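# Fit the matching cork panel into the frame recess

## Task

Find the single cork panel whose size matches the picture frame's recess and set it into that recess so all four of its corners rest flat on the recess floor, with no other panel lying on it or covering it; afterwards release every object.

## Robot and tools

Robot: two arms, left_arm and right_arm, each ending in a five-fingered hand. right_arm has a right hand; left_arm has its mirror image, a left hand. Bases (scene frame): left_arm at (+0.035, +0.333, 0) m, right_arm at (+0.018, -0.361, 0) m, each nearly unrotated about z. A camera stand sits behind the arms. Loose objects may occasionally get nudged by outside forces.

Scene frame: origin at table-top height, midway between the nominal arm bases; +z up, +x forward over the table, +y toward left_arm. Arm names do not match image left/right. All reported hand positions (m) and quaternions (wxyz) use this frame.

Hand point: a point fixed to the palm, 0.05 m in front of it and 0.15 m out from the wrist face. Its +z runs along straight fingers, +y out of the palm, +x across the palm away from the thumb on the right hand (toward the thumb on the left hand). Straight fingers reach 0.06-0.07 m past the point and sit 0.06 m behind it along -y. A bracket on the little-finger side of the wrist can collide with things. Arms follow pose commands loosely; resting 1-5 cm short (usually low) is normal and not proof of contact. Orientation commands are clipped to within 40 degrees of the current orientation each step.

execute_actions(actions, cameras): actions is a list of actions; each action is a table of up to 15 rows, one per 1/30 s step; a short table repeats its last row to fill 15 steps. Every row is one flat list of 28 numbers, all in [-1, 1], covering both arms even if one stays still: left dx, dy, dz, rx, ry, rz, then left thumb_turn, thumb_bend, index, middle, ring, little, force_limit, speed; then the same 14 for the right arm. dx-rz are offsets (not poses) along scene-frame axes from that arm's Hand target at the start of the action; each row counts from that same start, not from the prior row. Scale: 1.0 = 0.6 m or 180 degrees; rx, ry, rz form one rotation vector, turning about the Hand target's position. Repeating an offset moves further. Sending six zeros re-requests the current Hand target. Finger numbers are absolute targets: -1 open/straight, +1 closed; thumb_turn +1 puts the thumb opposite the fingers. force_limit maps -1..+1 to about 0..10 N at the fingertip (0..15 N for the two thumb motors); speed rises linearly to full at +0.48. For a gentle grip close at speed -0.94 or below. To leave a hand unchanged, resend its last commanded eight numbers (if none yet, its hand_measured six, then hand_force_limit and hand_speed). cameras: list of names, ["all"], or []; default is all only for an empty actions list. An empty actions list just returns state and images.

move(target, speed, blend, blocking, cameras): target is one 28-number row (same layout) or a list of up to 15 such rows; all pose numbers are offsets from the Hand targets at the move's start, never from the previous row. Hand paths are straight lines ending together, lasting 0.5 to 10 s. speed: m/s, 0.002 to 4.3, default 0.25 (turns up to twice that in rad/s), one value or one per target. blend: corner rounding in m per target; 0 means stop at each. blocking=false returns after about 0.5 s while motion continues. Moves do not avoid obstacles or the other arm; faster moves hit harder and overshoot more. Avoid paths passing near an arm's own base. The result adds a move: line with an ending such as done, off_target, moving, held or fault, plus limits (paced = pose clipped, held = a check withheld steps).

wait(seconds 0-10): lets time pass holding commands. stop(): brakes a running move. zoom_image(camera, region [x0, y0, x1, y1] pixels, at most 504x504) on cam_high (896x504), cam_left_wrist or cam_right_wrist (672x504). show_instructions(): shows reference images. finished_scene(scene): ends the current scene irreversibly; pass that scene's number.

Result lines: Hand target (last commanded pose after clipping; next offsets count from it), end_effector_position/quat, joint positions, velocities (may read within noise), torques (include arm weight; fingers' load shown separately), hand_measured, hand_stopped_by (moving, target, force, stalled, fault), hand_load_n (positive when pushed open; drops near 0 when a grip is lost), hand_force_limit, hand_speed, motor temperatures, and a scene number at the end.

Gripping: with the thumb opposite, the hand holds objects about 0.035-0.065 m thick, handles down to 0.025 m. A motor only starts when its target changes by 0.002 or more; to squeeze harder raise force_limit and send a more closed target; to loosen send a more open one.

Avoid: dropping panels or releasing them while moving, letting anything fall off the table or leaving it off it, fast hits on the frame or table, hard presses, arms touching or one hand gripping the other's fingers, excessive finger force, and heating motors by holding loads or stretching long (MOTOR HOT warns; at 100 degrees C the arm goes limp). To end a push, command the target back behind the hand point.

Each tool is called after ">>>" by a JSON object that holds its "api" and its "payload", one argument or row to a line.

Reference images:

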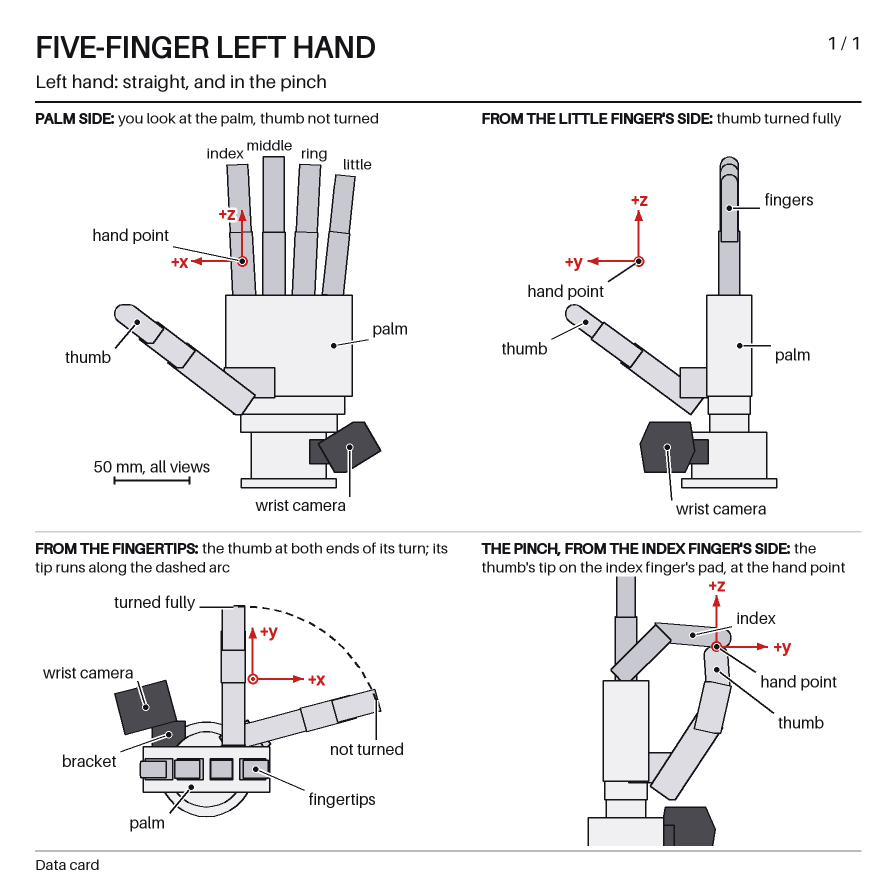

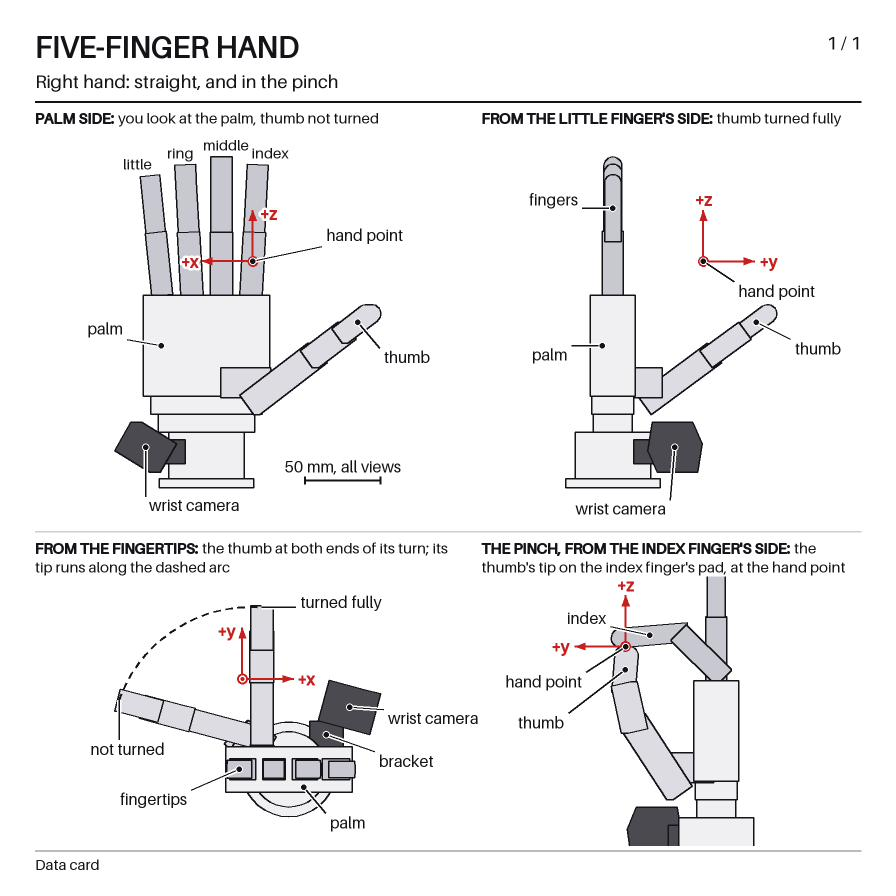

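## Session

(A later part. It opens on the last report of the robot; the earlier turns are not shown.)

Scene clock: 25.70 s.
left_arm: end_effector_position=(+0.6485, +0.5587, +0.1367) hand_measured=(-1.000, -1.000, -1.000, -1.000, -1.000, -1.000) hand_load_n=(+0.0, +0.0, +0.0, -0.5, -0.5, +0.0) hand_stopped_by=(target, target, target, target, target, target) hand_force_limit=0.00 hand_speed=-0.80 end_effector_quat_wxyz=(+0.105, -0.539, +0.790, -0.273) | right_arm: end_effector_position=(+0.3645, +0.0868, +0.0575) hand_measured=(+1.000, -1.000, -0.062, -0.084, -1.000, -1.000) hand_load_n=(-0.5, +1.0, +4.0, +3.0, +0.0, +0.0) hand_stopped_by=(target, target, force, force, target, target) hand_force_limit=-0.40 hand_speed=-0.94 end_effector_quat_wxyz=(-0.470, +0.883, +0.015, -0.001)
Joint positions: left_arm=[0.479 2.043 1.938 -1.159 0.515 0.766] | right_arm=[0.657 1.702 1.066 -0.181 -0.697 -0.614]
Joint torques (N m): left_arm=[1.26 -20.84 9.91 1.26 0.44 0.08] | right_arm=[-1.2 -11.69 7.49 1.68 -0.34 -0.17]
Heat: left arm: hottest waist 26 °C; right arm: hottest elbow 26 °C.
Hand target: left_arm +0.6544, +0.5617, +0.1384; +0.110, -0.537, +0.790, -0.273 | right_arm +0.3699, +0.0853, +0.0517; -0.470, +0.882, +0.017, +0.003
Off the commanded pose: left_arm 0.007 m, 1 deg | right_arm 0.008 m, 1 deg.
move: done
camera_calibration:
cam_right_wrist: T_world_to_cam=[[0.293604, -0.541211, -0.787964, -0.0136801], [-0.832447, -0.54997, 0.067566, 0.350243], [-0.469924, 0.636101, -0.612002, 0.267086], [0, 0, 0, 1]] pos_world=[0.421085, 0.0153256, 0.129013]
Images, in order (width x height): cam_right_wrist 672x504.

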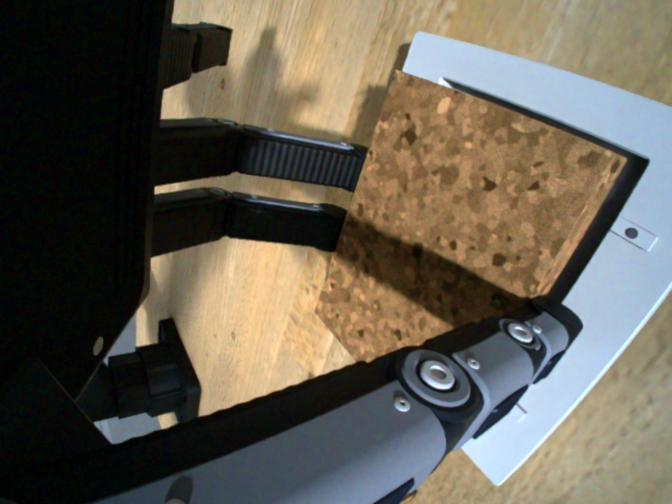

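>>> {"api": "move", "payload": {
  "target": [0,0,0,0,0,0,-1,-1,-1,-1,-1,-1,0,-0.8,0.0005,-0.0008,-0.0133,0,0,-0.0022,1,-1,0,0,-1,-1,-0.4,-0.94],
  "speed": 0.05,
  "cameras": ["cam_right_wrist"]
}}

>>> {"api": "zoom_image", "payload": {
  "camera": "cam_right_wrist",
  "region": [532, 90, 642, 200]
}}

>>> {"api": "zoom_image", "payload": {
  "camera": "cam_right_wrist",
  "region": [250, 20, 460, 430]
}}

Scene clock: 27.70 s.
left_arm: end_effector_position=(+0.6485, +0.5587, +0.1367) hand_measured=(-1.000, -1.000, -1.000, -1.000, -1.000, -1.000) hand_load_n=(-0.5, +0.0, +0.0, +0.0, +0.0, +0.0) hand_stopped_by=(target, target, target, target, target, target) hand_force_limit=0.00 hand_speed=-0.80 end_effector_quat_wxyz=(+0.105, -0.539, +0.790, -0.273) | right_arm: end_effector_position=(+0.3652, +0.0869, +0.0510) hand_measured=(+1.000, -1.000, -0.062, -0.084, -1.000, -1.000) hand_load_n=(-0.5, +1.0, +4.0, +3.0, +0.0, +0.0) hand_stopped_by=(target, target, force, force, target, target) hand_force_limit=-0.40 hand_speed=-0.94 end_effector_quat_wxyz=(-0.471, +0.882, +0.016, +0.001)
Joint positions: left_arm=[0.479 2.043 1.938 -1.159 0.515 0.766] | right_arm=[0.657 1.711 1.056 -0.155 -0.696 -0.614]
Joint torques (N m): left_arm=[1.26 -20.84 9.92 1.26 0.44 0.08] | right_arm=[-1.03 -12.04 7.3 1.63 -0.23 -0.15]
Heat: left arm: hottest waist 26 °C; right arm: hottest elbow 26 °C.
Hand target: left_arm +0.6544, +0.5617, +0.1384; +0.110, -0.537, +0.790, -0.273 | right_arm +0.3702, +0.0848, +0.0438; -0.470, +0.882, +0.014, +0.005
Off the commanded pose: left_arm 0.007 m, 1 deg | right_arm 0.009 m, 0 deg.
move: done
camera_calibration:
cam_right_wrist: T_world_to_cam=[[0.297252, -0.538777, -0.788265, -0.0204822], [-0.833454, -0.549202, 0.0610853, 0.351863], [-0.465828, 0.638825, -0.612297, 0.261722], [0, 0, 0, 1]] pos_world=[0.421267, 0.0150142, 0.122612]
Images, in order (width x height): cam_right_wrist 672x504.

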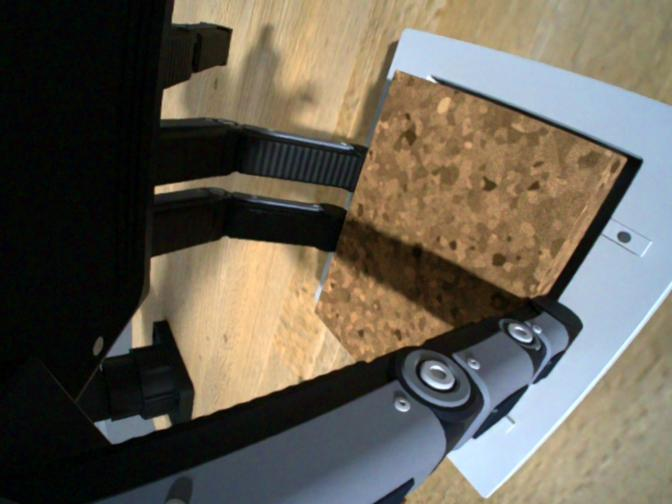

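Scaled by 4.582 from the camera's 672x504 image, which has a finer 960x720 frame.

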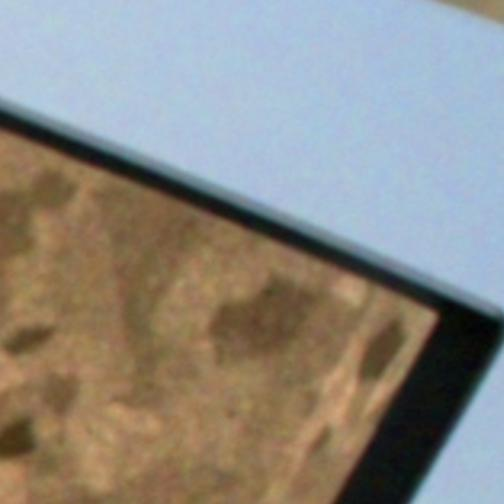

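Scaled by 1.229 from the camera's 672x504 image, which has a finer 960x720 frame.

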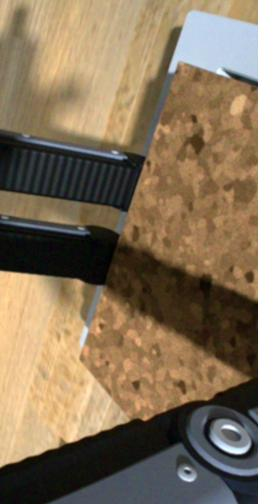

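>>> {"api": "zoom_image", "payload": {
  "camera": "cam_right_wrist",
  "region": [290, 240, 390, 370]
}}

>>> {"api": "zoom_image", "payload": {
  "camera": "cam_right_wrist",
  "region": [380, 20, 460, 100]
}}

Scaled by 3.877 from the camera's 672x504 image, which has a finer 960x720 frame.

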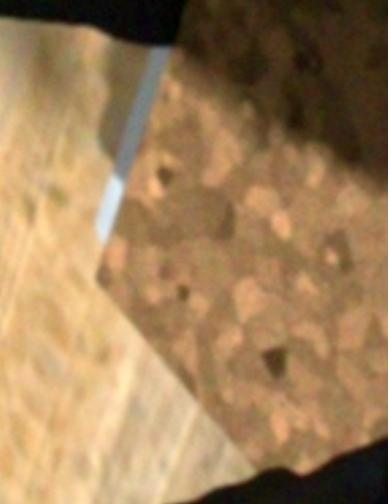

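Scaled by 6.300 from the camera's 672x504 image, which has a finer 960x720 frame.

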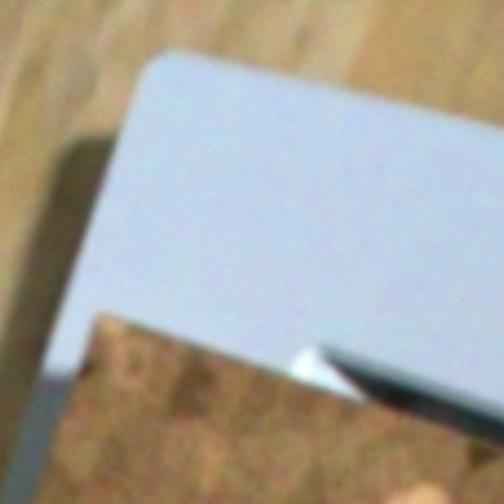

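>>> {"api": "move", "payload": {
  "target": [0,0,0,0,0,0,-1,-1,-1,-1,-1,-1,0,-0.8,0.0008,-0.0007,-0.0083,0,0,-0.002,1,-1,0,0,-1,-1,-0.4,-0.94],
  "speed": 0.05,
  "cameras": ["cam_right_wrist"]
}}

>>> {"api": "zoom_image", "payload": {
  "camera": "cam_right_wrist",
  "region": [380, 20, 660, 330]
}}

>>> {"api": "zoom_image", "payload": {
  "camera": "cam_right_wrist",
  "region": [290, 240, 390, 370]
}}

Scene clock: 30.80 s.
left_arm: end_effector_position=(+0.6485, +0.5587, +0.1367) hand_measured=(-1.000, -1.000, -1.000, -1.000, -1.000, -1.000) hand_load_n=(+0.0, +0.0, +0.0, +0.0, +0.0, +0.0) hand_stopped_by=(target, target, target, target, target, target) hand_force_limit=0.00 hand_speed=-0.80 end_effector_quat_wxyz=(+0.105, -0.539, +0.790, -0.273) | right_arm: end_effector_position=(+0.3660, +0.0866, +0.0461) hand_measured=(+1.000, -1.000, -0.062, -0.084, -1.000, -1.000) hand_load_n=(-0.5, +1.0, +4.0, +3.0, +0.0, -0.5) hand_stopped_by=(target, target, force, force, target, target) hand_force_limit=-0.40 hand_speed=-0.94 end_effector_quat_wxyz=(-0.471, +0.882, +0.015, +0.004)
Joint positions: left_arm=[0.479 2.043 1.938 -1.159 0.515 0.766] | right_arm=[0.656 1.718 1.049 -0.137 -0.692 -0.614]
Joint torques (N m): left_arm=[1.2 -20.78 9.94 1.25 0.44 0.08] | right_arm=[-1.55 -11.58 7.28 1.77 -0.2 -0.1]
Heat: left arm: hottest waist 26 °C; right arm: hottest elbow 26 °C.
Hand target: left_arm +0.6544, +0.5617, +0.1384; +0.110, -0.537, +0.790, -0.273 | right_arm +0.3706, +0.0844, +0.0387; -0.470, +0.882, +0.011, +0.006
Off the commanded pose: left_arm 0.007 m, 1 deg | right_arm 0.009 m, 1 deg.
move: done
camera_calibration:
cam_right_wrist: T_world_to_cam=[[0.299323, -0.539385, -0.787064, -0.025467], [-0.835403, -0.54668, 0.0569406, 0.353376], [-0.460985, 0.640472, -0.614238, 0.257523], [0, 0, 0, 1]] pos_world=[0.421549, 0.014511, 0.118015]
Images, in order (width x height): cam_right_wrist 672x504.

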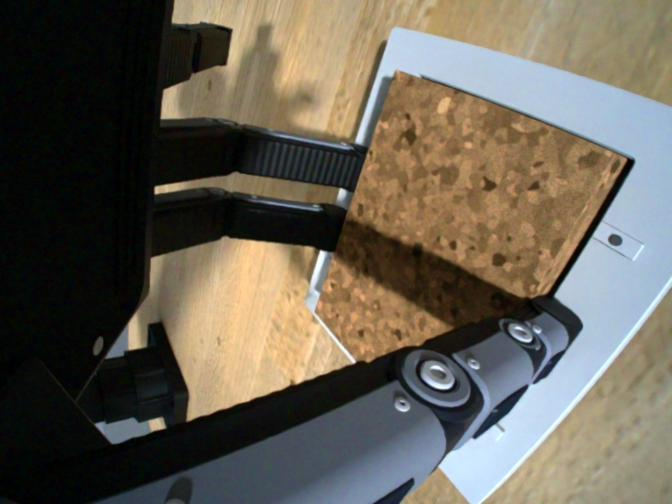

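Scaled by 1.626 from the camera's 672x504 image, which has a finer 960x720 frame.

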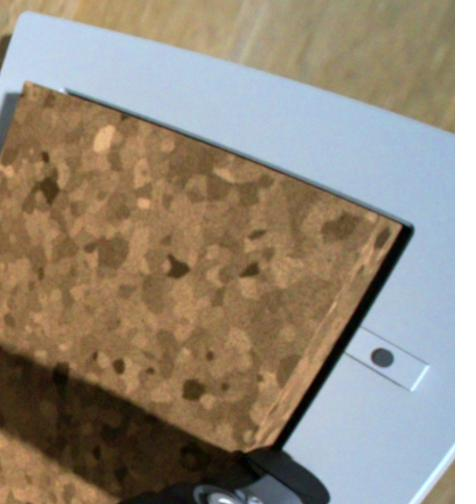

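Scaled by 3.877 from the camera's 672x504 image, which has a finer 960x720 frame.

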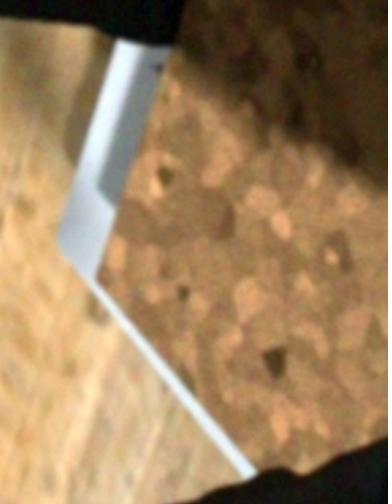

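>>> {"api": "move", "payload": {
  "target": [0,0,0,0,0,0,-1,-1,-1,-1,-1,-1,0,-0.8,-0.0008,0,-0.0075,0,0.0045,0.001,1,-1,0,0,-1,-1,-0.4,-0.94],
  "speed": 0.05,
  "cameras": ["cam_right_wrist"]
}}

>>> {"api": "zoom_image", "payload": {
  "camera": "cam_right_wrist",
  "region": [380, 20, 660, 330]
}}

>>> {"api": "zoom_image", "payload": {
  "camera": "cam_right_wrist",
  "region": [290, 240, 390, 370]
}}

Scene clock: 33.80 s.
left_arm: end_effector_position=(+0.6485, +0.5587, +0.1367) hand_measured=(-1.000, -1.000, -1.000, -1.000, -1.000, -1.000) hand_load_n=(+0.0, +0.0, +0.0, +0.0, +0.0, +0.0) hand_stopped_by=(target, target, target, target, target, target) hand_force_limit=0.00 hand_speed=-0.80 end_effector_quat_wxyz=(+0.105, -0.539, +0.790, -0.273) | right_arm: end_effector_position=(+0.3663, +0.0861, +0.0437) hand_measured=(+1.000, -1.000, -0.062, -0.084, -1.000, -1.000) hand_load_n=(+0.0, +1.0, +4.0, +2.5, -0.5, +0.0) hand_stopped_by=(target, target, force, force, target, target) hand_force_limit=-0.40 hand_speed=-0.94 end_effector_quat_wxyz=(-0.472, +0.882, +0.015, +0.001)
Joint positions: left_arm=[0.479 2.043 1.938 -1.159 0.515 0.766] | right_arm=[0.654 1.724 1.049 -0.135 -0.699 -0.614]
Joint torques (N m): left_arm=[1.2 -20.84 9.95 1.26 0.44 0.08] | right_arm=[-1.44 -11.05 7.24 1.54 -0.4 -0.09]
Heat: left arm: hottest waist 26 °C; right arm: hottest elbow 26 °C.
Hand target: left_arm +0.6544, +0.5617, +0.1384; +0.110, -0.537, +0.790, -0.273 | right_arm +0.3701, +0.0844, +0.0342; -0.470, +0.882, +0.009, -0.001
Off the commanded pose: left_arm 0.007 m, 1 deg | right_arm 0.010 m, 1 deg.
move: done
camera_calibration:
cam_right_wrist: T_world_to_cam=[[0.295889, -0.538004, -0.789305, -0.0265507], [-0.834173, -0.548129, 0.0609056, 0.352912], [-0.465408, 0.640396, -0.610973, 0.257885], [0, 0, 0, 1]] pos_world=[0.422268, 0.0140087, 0.11511]
Images, in order (width x height): cam_right_wrist 672x504.

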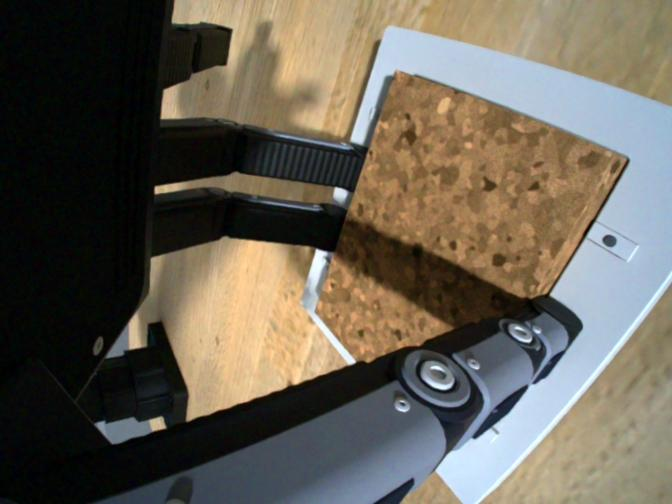

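Scaled by 1.626 from the camera's 672x504 image, which has a finer 960x720 frame.

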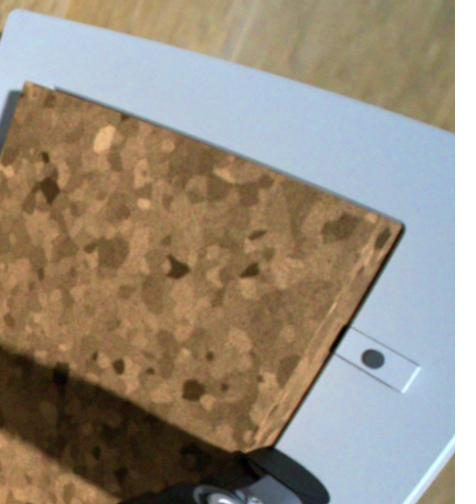

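Scaled by 3.877 from the camera's 672x504 image, which has a finer 960x720 frame.

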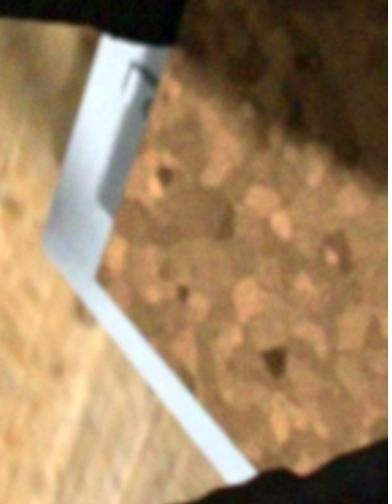

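>>> {"api": "zoom_image", "payload": {
  "camera": "cam_right_wrist",
  "region": [560, 110, 660, 210]
}}

>>> {"api": "zoom_image", "payload": {
  "camera": "cam_right_wrist",
  "region": [360, 40, 480, 140]
}}

>>> {"api": "zoom_image", "payload": {
  "camera": "cam_right_wrist",
  "region": [530, 200, 640, 310]
}}

Scaled by 5.040 from the camera's 672x504 image, which has a finer 960x720 frame.

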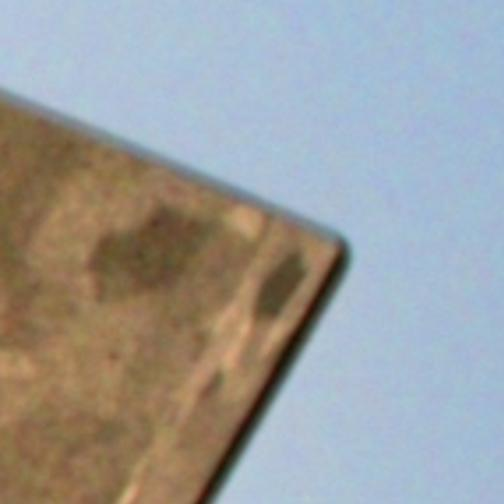

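Scaled by 4.200 from the camera's 672x504 image, which has a finer 960x720 frame.

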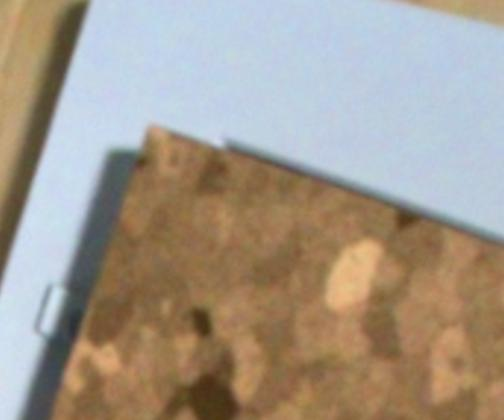

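Scaled by 4.582 from the camera's 672x504 image, which has a finer 960x720 frame.

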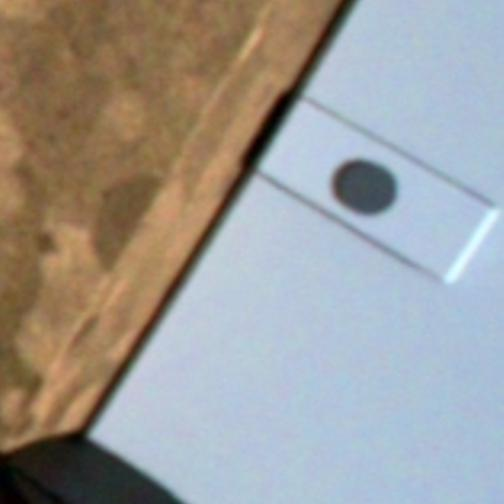

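>>> {"api": "zoom_image", "payload": {
  "camera": "cam_right_wrist",
  "region": [290, 240, 360, 310]
}}

>>> {"api": "zoom_image", "payload": {
  "camera": "cam_right_wrist",
  "region": [290, 280, 380, 370]
}}

Scaled by 7.200 from the camera's 672x504 image, which has a finer 960x720 frame.

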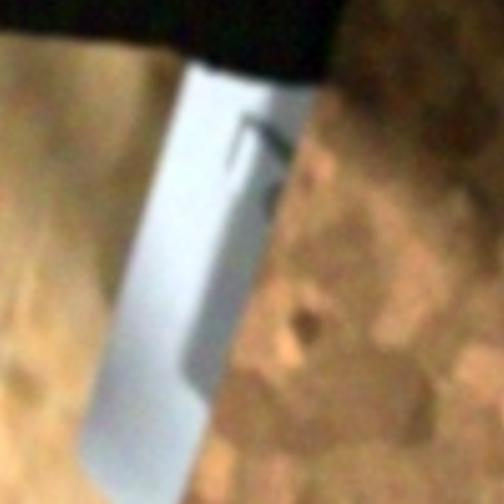

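Scaled by 5.600 from the camera's 672x504 image, which has a finer 960x720 frame.

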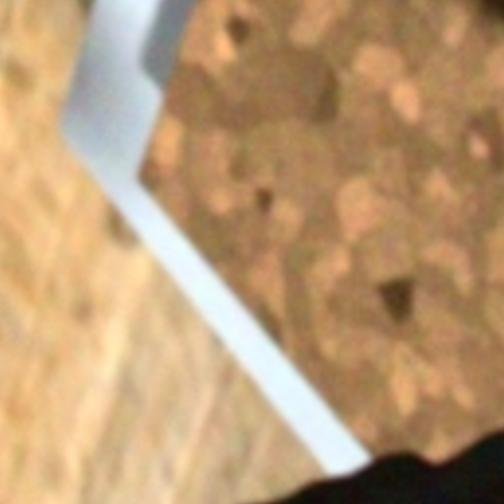

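>>> {"api": "execute_actions", "payload": {
  "actions": [
    [[0,0,0,0,0,0,-1,-1,-1,-1,-1,-1,0,-0.8,0,0,0.008,0,0,0,1,-1,-0.3,-0.3,-1,-1,-0.4,-0.8]]
  ],
  "cameras": ["cam_right_wrist"]
}}

>>> {"api": "zoom_image", "payload": {
  "camera": "cam_right_wrist",
  "region": [380, 20, 660, 330]
}}

>>> {"api": "zoom_image", "payload": {
  "camera": "cam_right_wrist",
  "region": [290, 240, 390, 370]
}}

Scene clock: 36.57 s.
left_arm: end_effector_position=(+0.6485, +0.5587, +0.1367) hand_measured=(-1.000, -1.000, -1.000, -1.000, -1.000, -1.000) hand_load_n=(+0.0, -0.5, +0.0, +0.0, +0.0, +0.0) hand_stopped_by=(target, target, target, target, target, target) hand_force_limit=0.00 hand_speed=-0.80 end_effector_quat_wxyz=(+0.105, -0.539, +0.790, -0.273) | right_arm: end_effector_position=(+0.3673, +0.0853, +0.0438) hand_measured=(+1.000, -1.000, -0.300, -0.300, -1.000, -1.000) hand_load_n=(+0.0, +0.0, +0.0, +0.0, +0.0, +0.0) hand_stopped_by=(target, target, target, target, target, target) hand_force_limit=-0.40 hand_speed=-0.80 end_effector_quat_wxyz=(-0.472, +0.881, +0.014, +0.002)
Joint positions: left_arm=[0.479 2.043 1.938 -1.159 0.515 0.766] | right_arm=[0.651 1.724 1.049 -0.134 -0.7 -0.614]
Joint torques (N m): left_arm=[1.2 -20.78 9.92 1.26 0.44 0.09] | right_arm=[-1.44 -11.4 7.65 1.17 -0.37 -0.1]
Heat: left arm: hottest waist 26 °C; right arm: hottest elbow 26 °C.
Hand target: left_arm +0.6544, +0.5617, +0.1384; +0.110, -0.537, +0.790, -0.273 | right_arm +0.3701, +0.0845, +0.0391; -0.470, +0.882, +0.009, +0.000
Off the commanded pose: left_arm 0.007 m, 1 deg | right_arm 0.006 m, 1 deg.
Step readings (end_effector_position of left_arm | right_arm):
0: (+0.6485, +0.5587, +0.1367) | (+0.3663, +0.0861, +0.0437)
1: (+0.6485, +0.5587, +0.1367) | (+0.3663, +0.0861, +0.0437)
2: (+0.6485, +0.5587, +0.1367) | (+0.3663, +0.0861, +0.0437)
4: (+0.6485, +0.5587, +0.1367) | (+0.3663, +0.0861, +0.0437)
8: (+0.6485, +0.5587, +0.1367) | (+0.3670, +0.0855, +0.0438)
15: (+0.6485, +0.5587, +0.1367) | (+0.3673, +0.0853, +0.0438)
camera_calibration:
cam_right_wrist: T_world_to_cam=[[0.294658, -0.537835, -0.78988, -0.0266699], [-0.835227, -0.546559, 0.060581, 0.353706], [-0.464298, 0.641878, -0.610262, 0.258417], [0, 0, 0, 1]] pos_world=[0.423266, 0.0131046, 0.115209]
Images, in order (width x height): cam_right_wrist 672x504.

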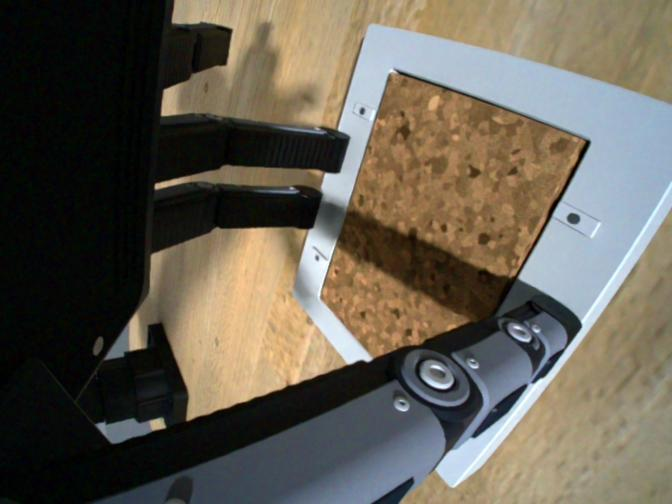

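Scaled by 1.626 from the camera's 672x504 image, which has a finer 960x720 frame.

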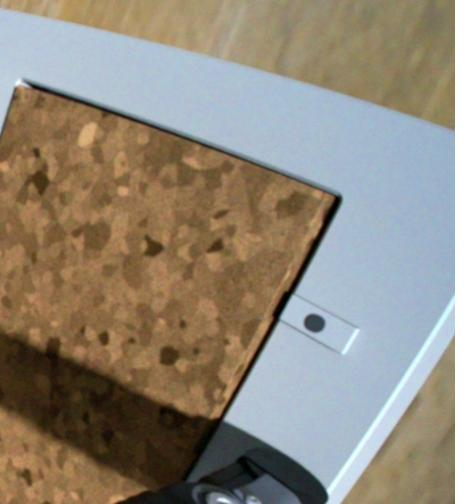

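Scaled by 3.877 from the camera's 672x504 image, which has a finer 960x720 frame.

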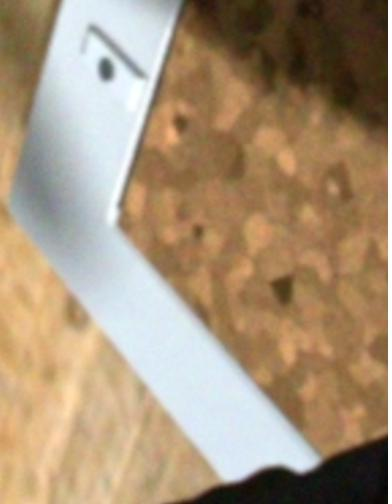

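>>> {"api": "move", "payload": {
  "target": [0,0,0,0,0,0,-1,-1,-1,-1,-1,-1,0,-0.8,0,0,0.16,0,0,0,1,-1,-0.6,-0.6,-1,-1,-0.4,-0.8],
  "speed": 0.15,
  "cameras": ["cam_high","cam_right_wrist"]
}}

>>> {"api": "zoom_image", "payload": {
  "camera": "cam_high",
  "region": [440, 170, 560, 260]
}}

>>> {"api": "zoom_image", "payload": {
  "camera": "cam_right_wrist",
  "region": [300, 20, 672, 380]
}}

Scene clock: 38.17 s.
left_arm: end_effector_position=(+0.6485, +0.5587, +0.1367) hand_measured=(-1.000, -1.000, -1.000, -1.000, -1.000, -1.000) hand_load_n=(-0.5, +0.0, +0.0, +0.0, +0.0, +0.0) hand_stopped_by=(target, target, target, target, target, target) hand_force_limit=0.00 hand_speed=-0.80 end_effector_quat_wxyz=(+0.105, -0.539, +0.790, -0.273) | right_arm: end_effector_position=(+0.3563, +0.0757, +0.1173) hand_measured=(+1.000, -1.000, -0.600, -0.600, -1.000, -1.000) hand_load_n=(+0.0, +0.0, +0.0, +0.0, +0.0, +0.0) hand_stopped_by=(target, target, target, target, target, target) hand_force_limit=-0.40 hand_speed=-0.80 end_effector_quat_wxyz=(-0.461, +0.887, +0.006, -0.012)
Joint positions: left_arm=[0.479 2.043 1.938 -1.159 0.515 0.766] | right_arm=[0.651 1.596 1.123 -0.378 -0.7 -0.614]
Joint torques (N m): left_arm=[1.26 -20.78 9.91 1.24 0.44 0.08] | right_arm=[-0.79 -11.69 11.4 0.72 -0.34 -0.07]
Heat: left arm: hottest elbow 26 °C; right arm: hottest elbow 26 °C.
Hand target: left_arm +0.6544, +0.5617, +0.1384; +0.110, -0.537, +0.790, -0.273 | right_arm +0.3703, +0.0844, +0.1351; -0.470, +0.882, +0.009, +0.000
Off the commanded pose: left_arm 0.007 m, 1 deg | right_arm 0.024 m, 2 deg.
move: off_target (right_arm)
camera_calibration:
cam_right_wrist: T_world_to_cam=[[0.26964, -0.558806, -0.784239, 0.0392544], [-0.832857, -0.544128, 0.101359, 0.328988], [-0.483367, 0.625828, -0.612124, 0.312486], [0, 0, 0, 1]] pos_world=[0.414461, 0.00538425, 0.188719]
Images, in order (width x height): cam_high 896x504, cam_right_wrist 672x504.

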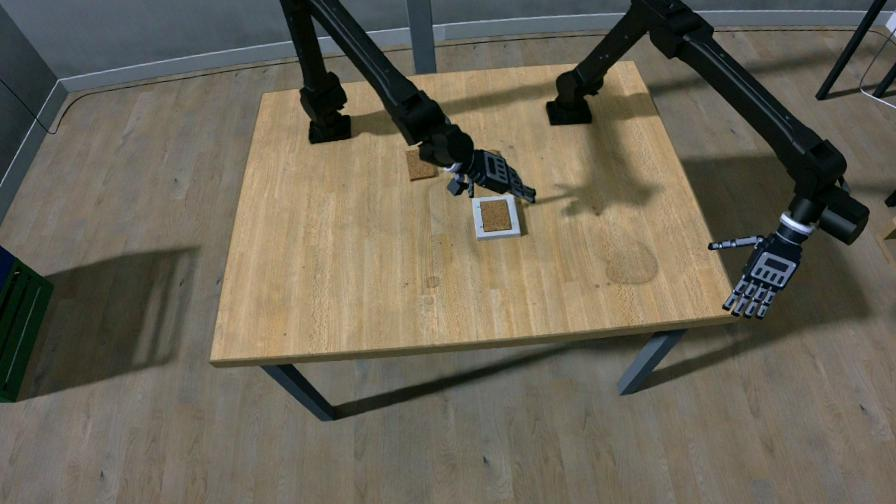

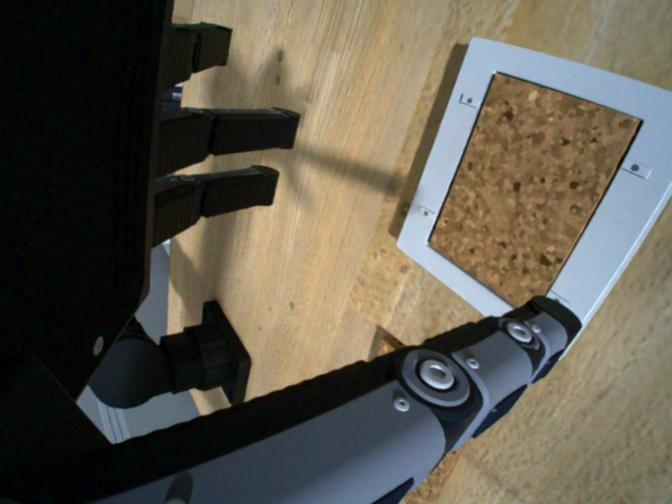

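Scaled by 4.200 from the camera's 896x504 image, which has a finer 1280x720 frame.

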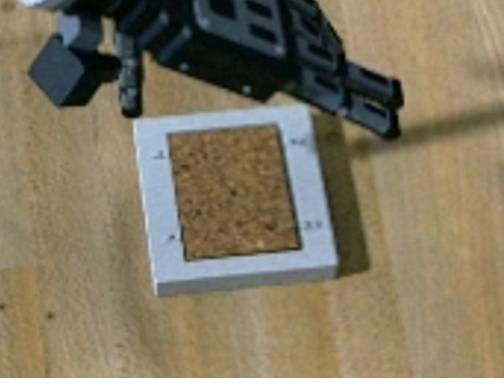

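Scaled by 1.355 from the camera's 672x504 image, which has a finer 960x720 frame.

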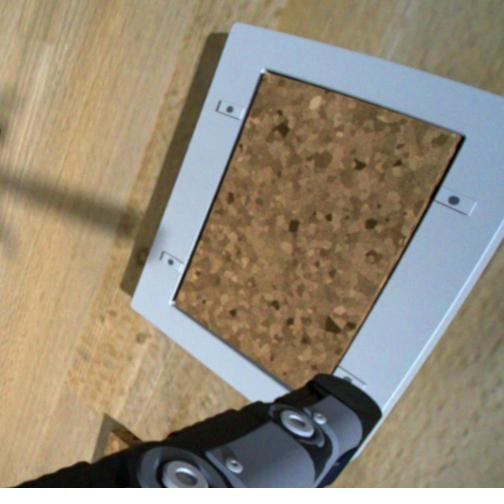

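>>> {"api": "zoom_image", "payload": {
  "camera": "cam_right_wrist",
  "region": [530, 100, 660, 230]
}}

>>> {"api": "zoom_image", "payload": {
  "camera": "cam_right_wrist",
  "region": [480, 200, 610, 330]
}}

>>> {"api": "zoom_image", "payload": {
  "camera": "cam_high",
  "region": [470, 190, 526, 246]
}}

Scaled by 3.877 from the camera's 672x504 image, which has a finer 960x720 frame.

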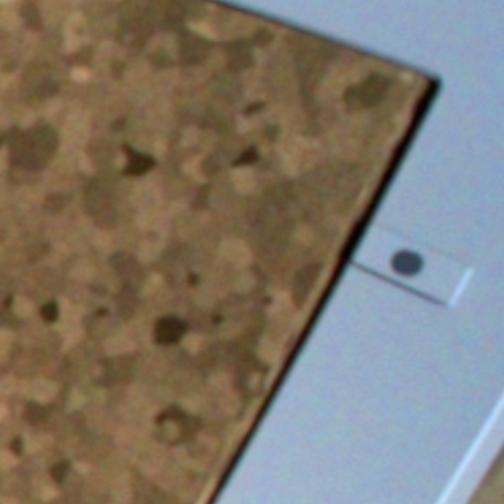

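Scaled by 3.877 from the camera's 672x504 image, which has a finer 960x720 frame.

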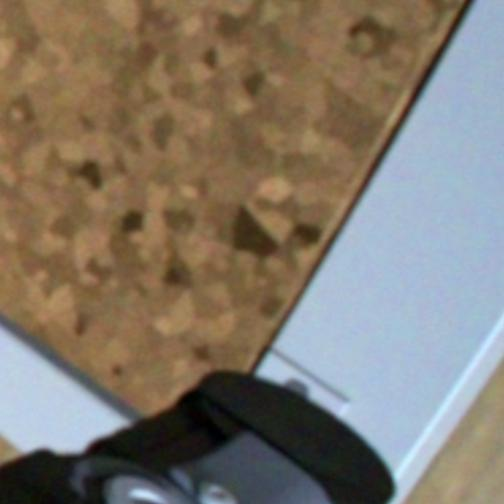

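Scaled by 9.000 from the camera's 896x504 image, which has a finer 1280x720 frame.

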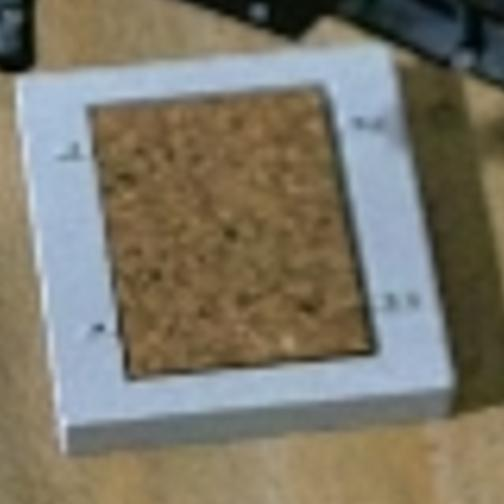

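>>> {"api": "zoom_image", "payload": {
  "camera": "cam_right_wrist",
  "region": [545, 210, 605, 270]
}}

>>> {"api": "zoom_image", "payload": {
  "camera": "cam_right_wrist",
  "region": [590, 110, 650, 170]
}}

Scaled by 8.400 from the camera's 672x504 image, which has a finer 960x720 frame.

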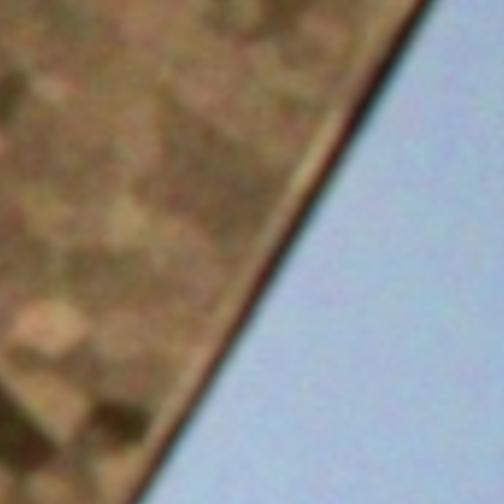

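Scaled by 8.400 from the camera's 672x504 image, which has a finer 960x720 frame.

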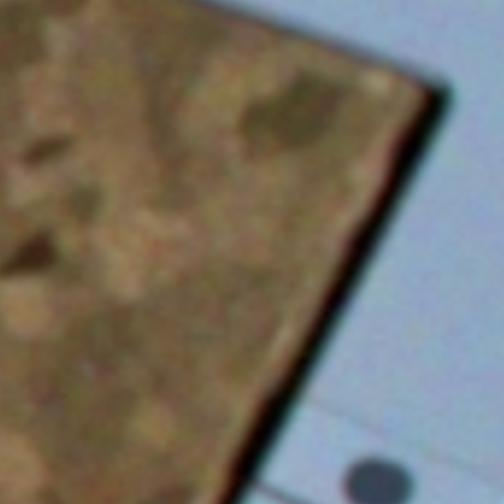

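>>> {"api": "move", "payload": {
  "target": [0,0,0,0,0,0,-1,-1,-1,-1,-1,-1,0,-0.8,-0.06,-0.04,0.05,0,0,0,1,-1,-0.6,-0.6,-1,-1,-0.4,-0.8],
  "speed": 0.2,
  "cameras": ["cam_right_wrist"]
}}

>>> {"api": "zoom_image", "payload": {
  "camera": "cam_right_wrist",
  "region": [450, 20, 672, 280]
}}

Scene clock: 40.03 s.
left_arm: end_effector_position=(+0.6485, +0.5587, +0.1367) hand_measured=(-1.000, -1.000, -1.000, -1.000, -1.000, -1.000) hand_load_n=(+0.0, +0.0, +0.0, +0.0, +0.0, +0.0) hand_stopped_by=(target, target, target, target, target, target) hand_force_limit=0.00 hand_speed=-0.80 end_effector_quat_wxyz=(+0.105, -0.539, +0.790, -0.273) | right_arm: end_effector_position=(+0.3383, +0.0600, +0.1676) hand_measured=(+1.000, -1.000, -0.600, -0.600, -1.000, -1.000) hand_load_n=(+0.0, +0.0, -0.5, +0.0, +0.0, +0.0) hand_stopped_by=(target, target, target, target, target, target) hand_force_limit=-0.40 hand_speed=-0.80 end_effector_quat_wxyz=(-0.474, +0.880, +0.014, +0.006)
Joint positions: left_arm=[0.479 2.043 1.938 -1.159 0.515 0.766] | right_arm=[0.651 1.46 1.096 -0.437 -0.696 -0.613]
Joint torques (N m): left_arm=[1.26 -20.78 9.92 1.25 0.44 0.08] | right_arm=[-0.38 -10.4 8.28 0.83 -0.22 0.02]
Heat: left arm: hottest elbow 26 °C; right arm: hottest elbow 26 °C.
Hand target: left_arm +0.6544, +0.5617, +0.1384; +0.110, -0.537, +0.790, -0.273 | right_arm +0.3342, +0.0603, +0.1651; -0.470, +0.882, +0.009, +0.000
Off the commanded pose: left_arm 0.007 m, 1 deg | right_arm 0.005 m, 1 deg.
move: done
camera_calibration:
cam_right_wrist: T_world_to_cam=[[0.299176, -0.535648, -0.789667, 0.0643013], [-0.837427, -0.544089, 0.0517967, 0.310175], [-0.457394, 0.645793, -0.611345, 0.334342], [0, 0, 0, 1]] pos_world=[0.393438, -0.0127095, 0.239108]
Images, in order (width x height): cam_right_wrist 672x504.

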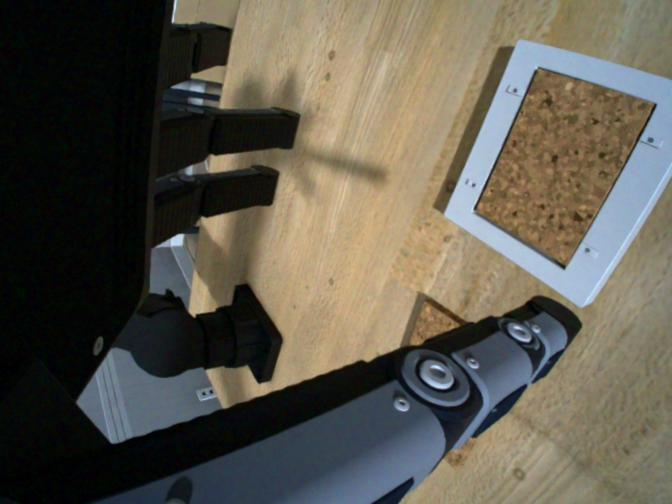

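Scaled by 1.938 from the camera's 672x504 image, which has a finer 960x720 frame.

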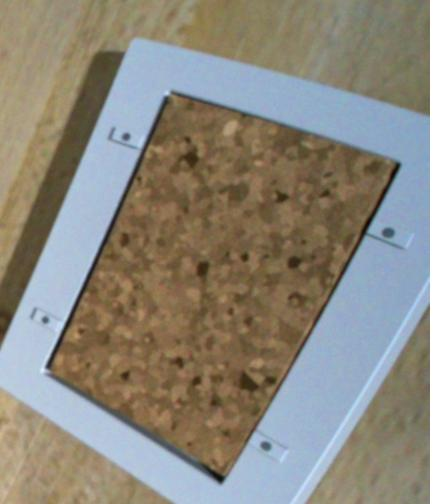

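>>> {"api": "finished_scene", "payload": {
  "scene": 2
}}

The scene is finished: the task was done.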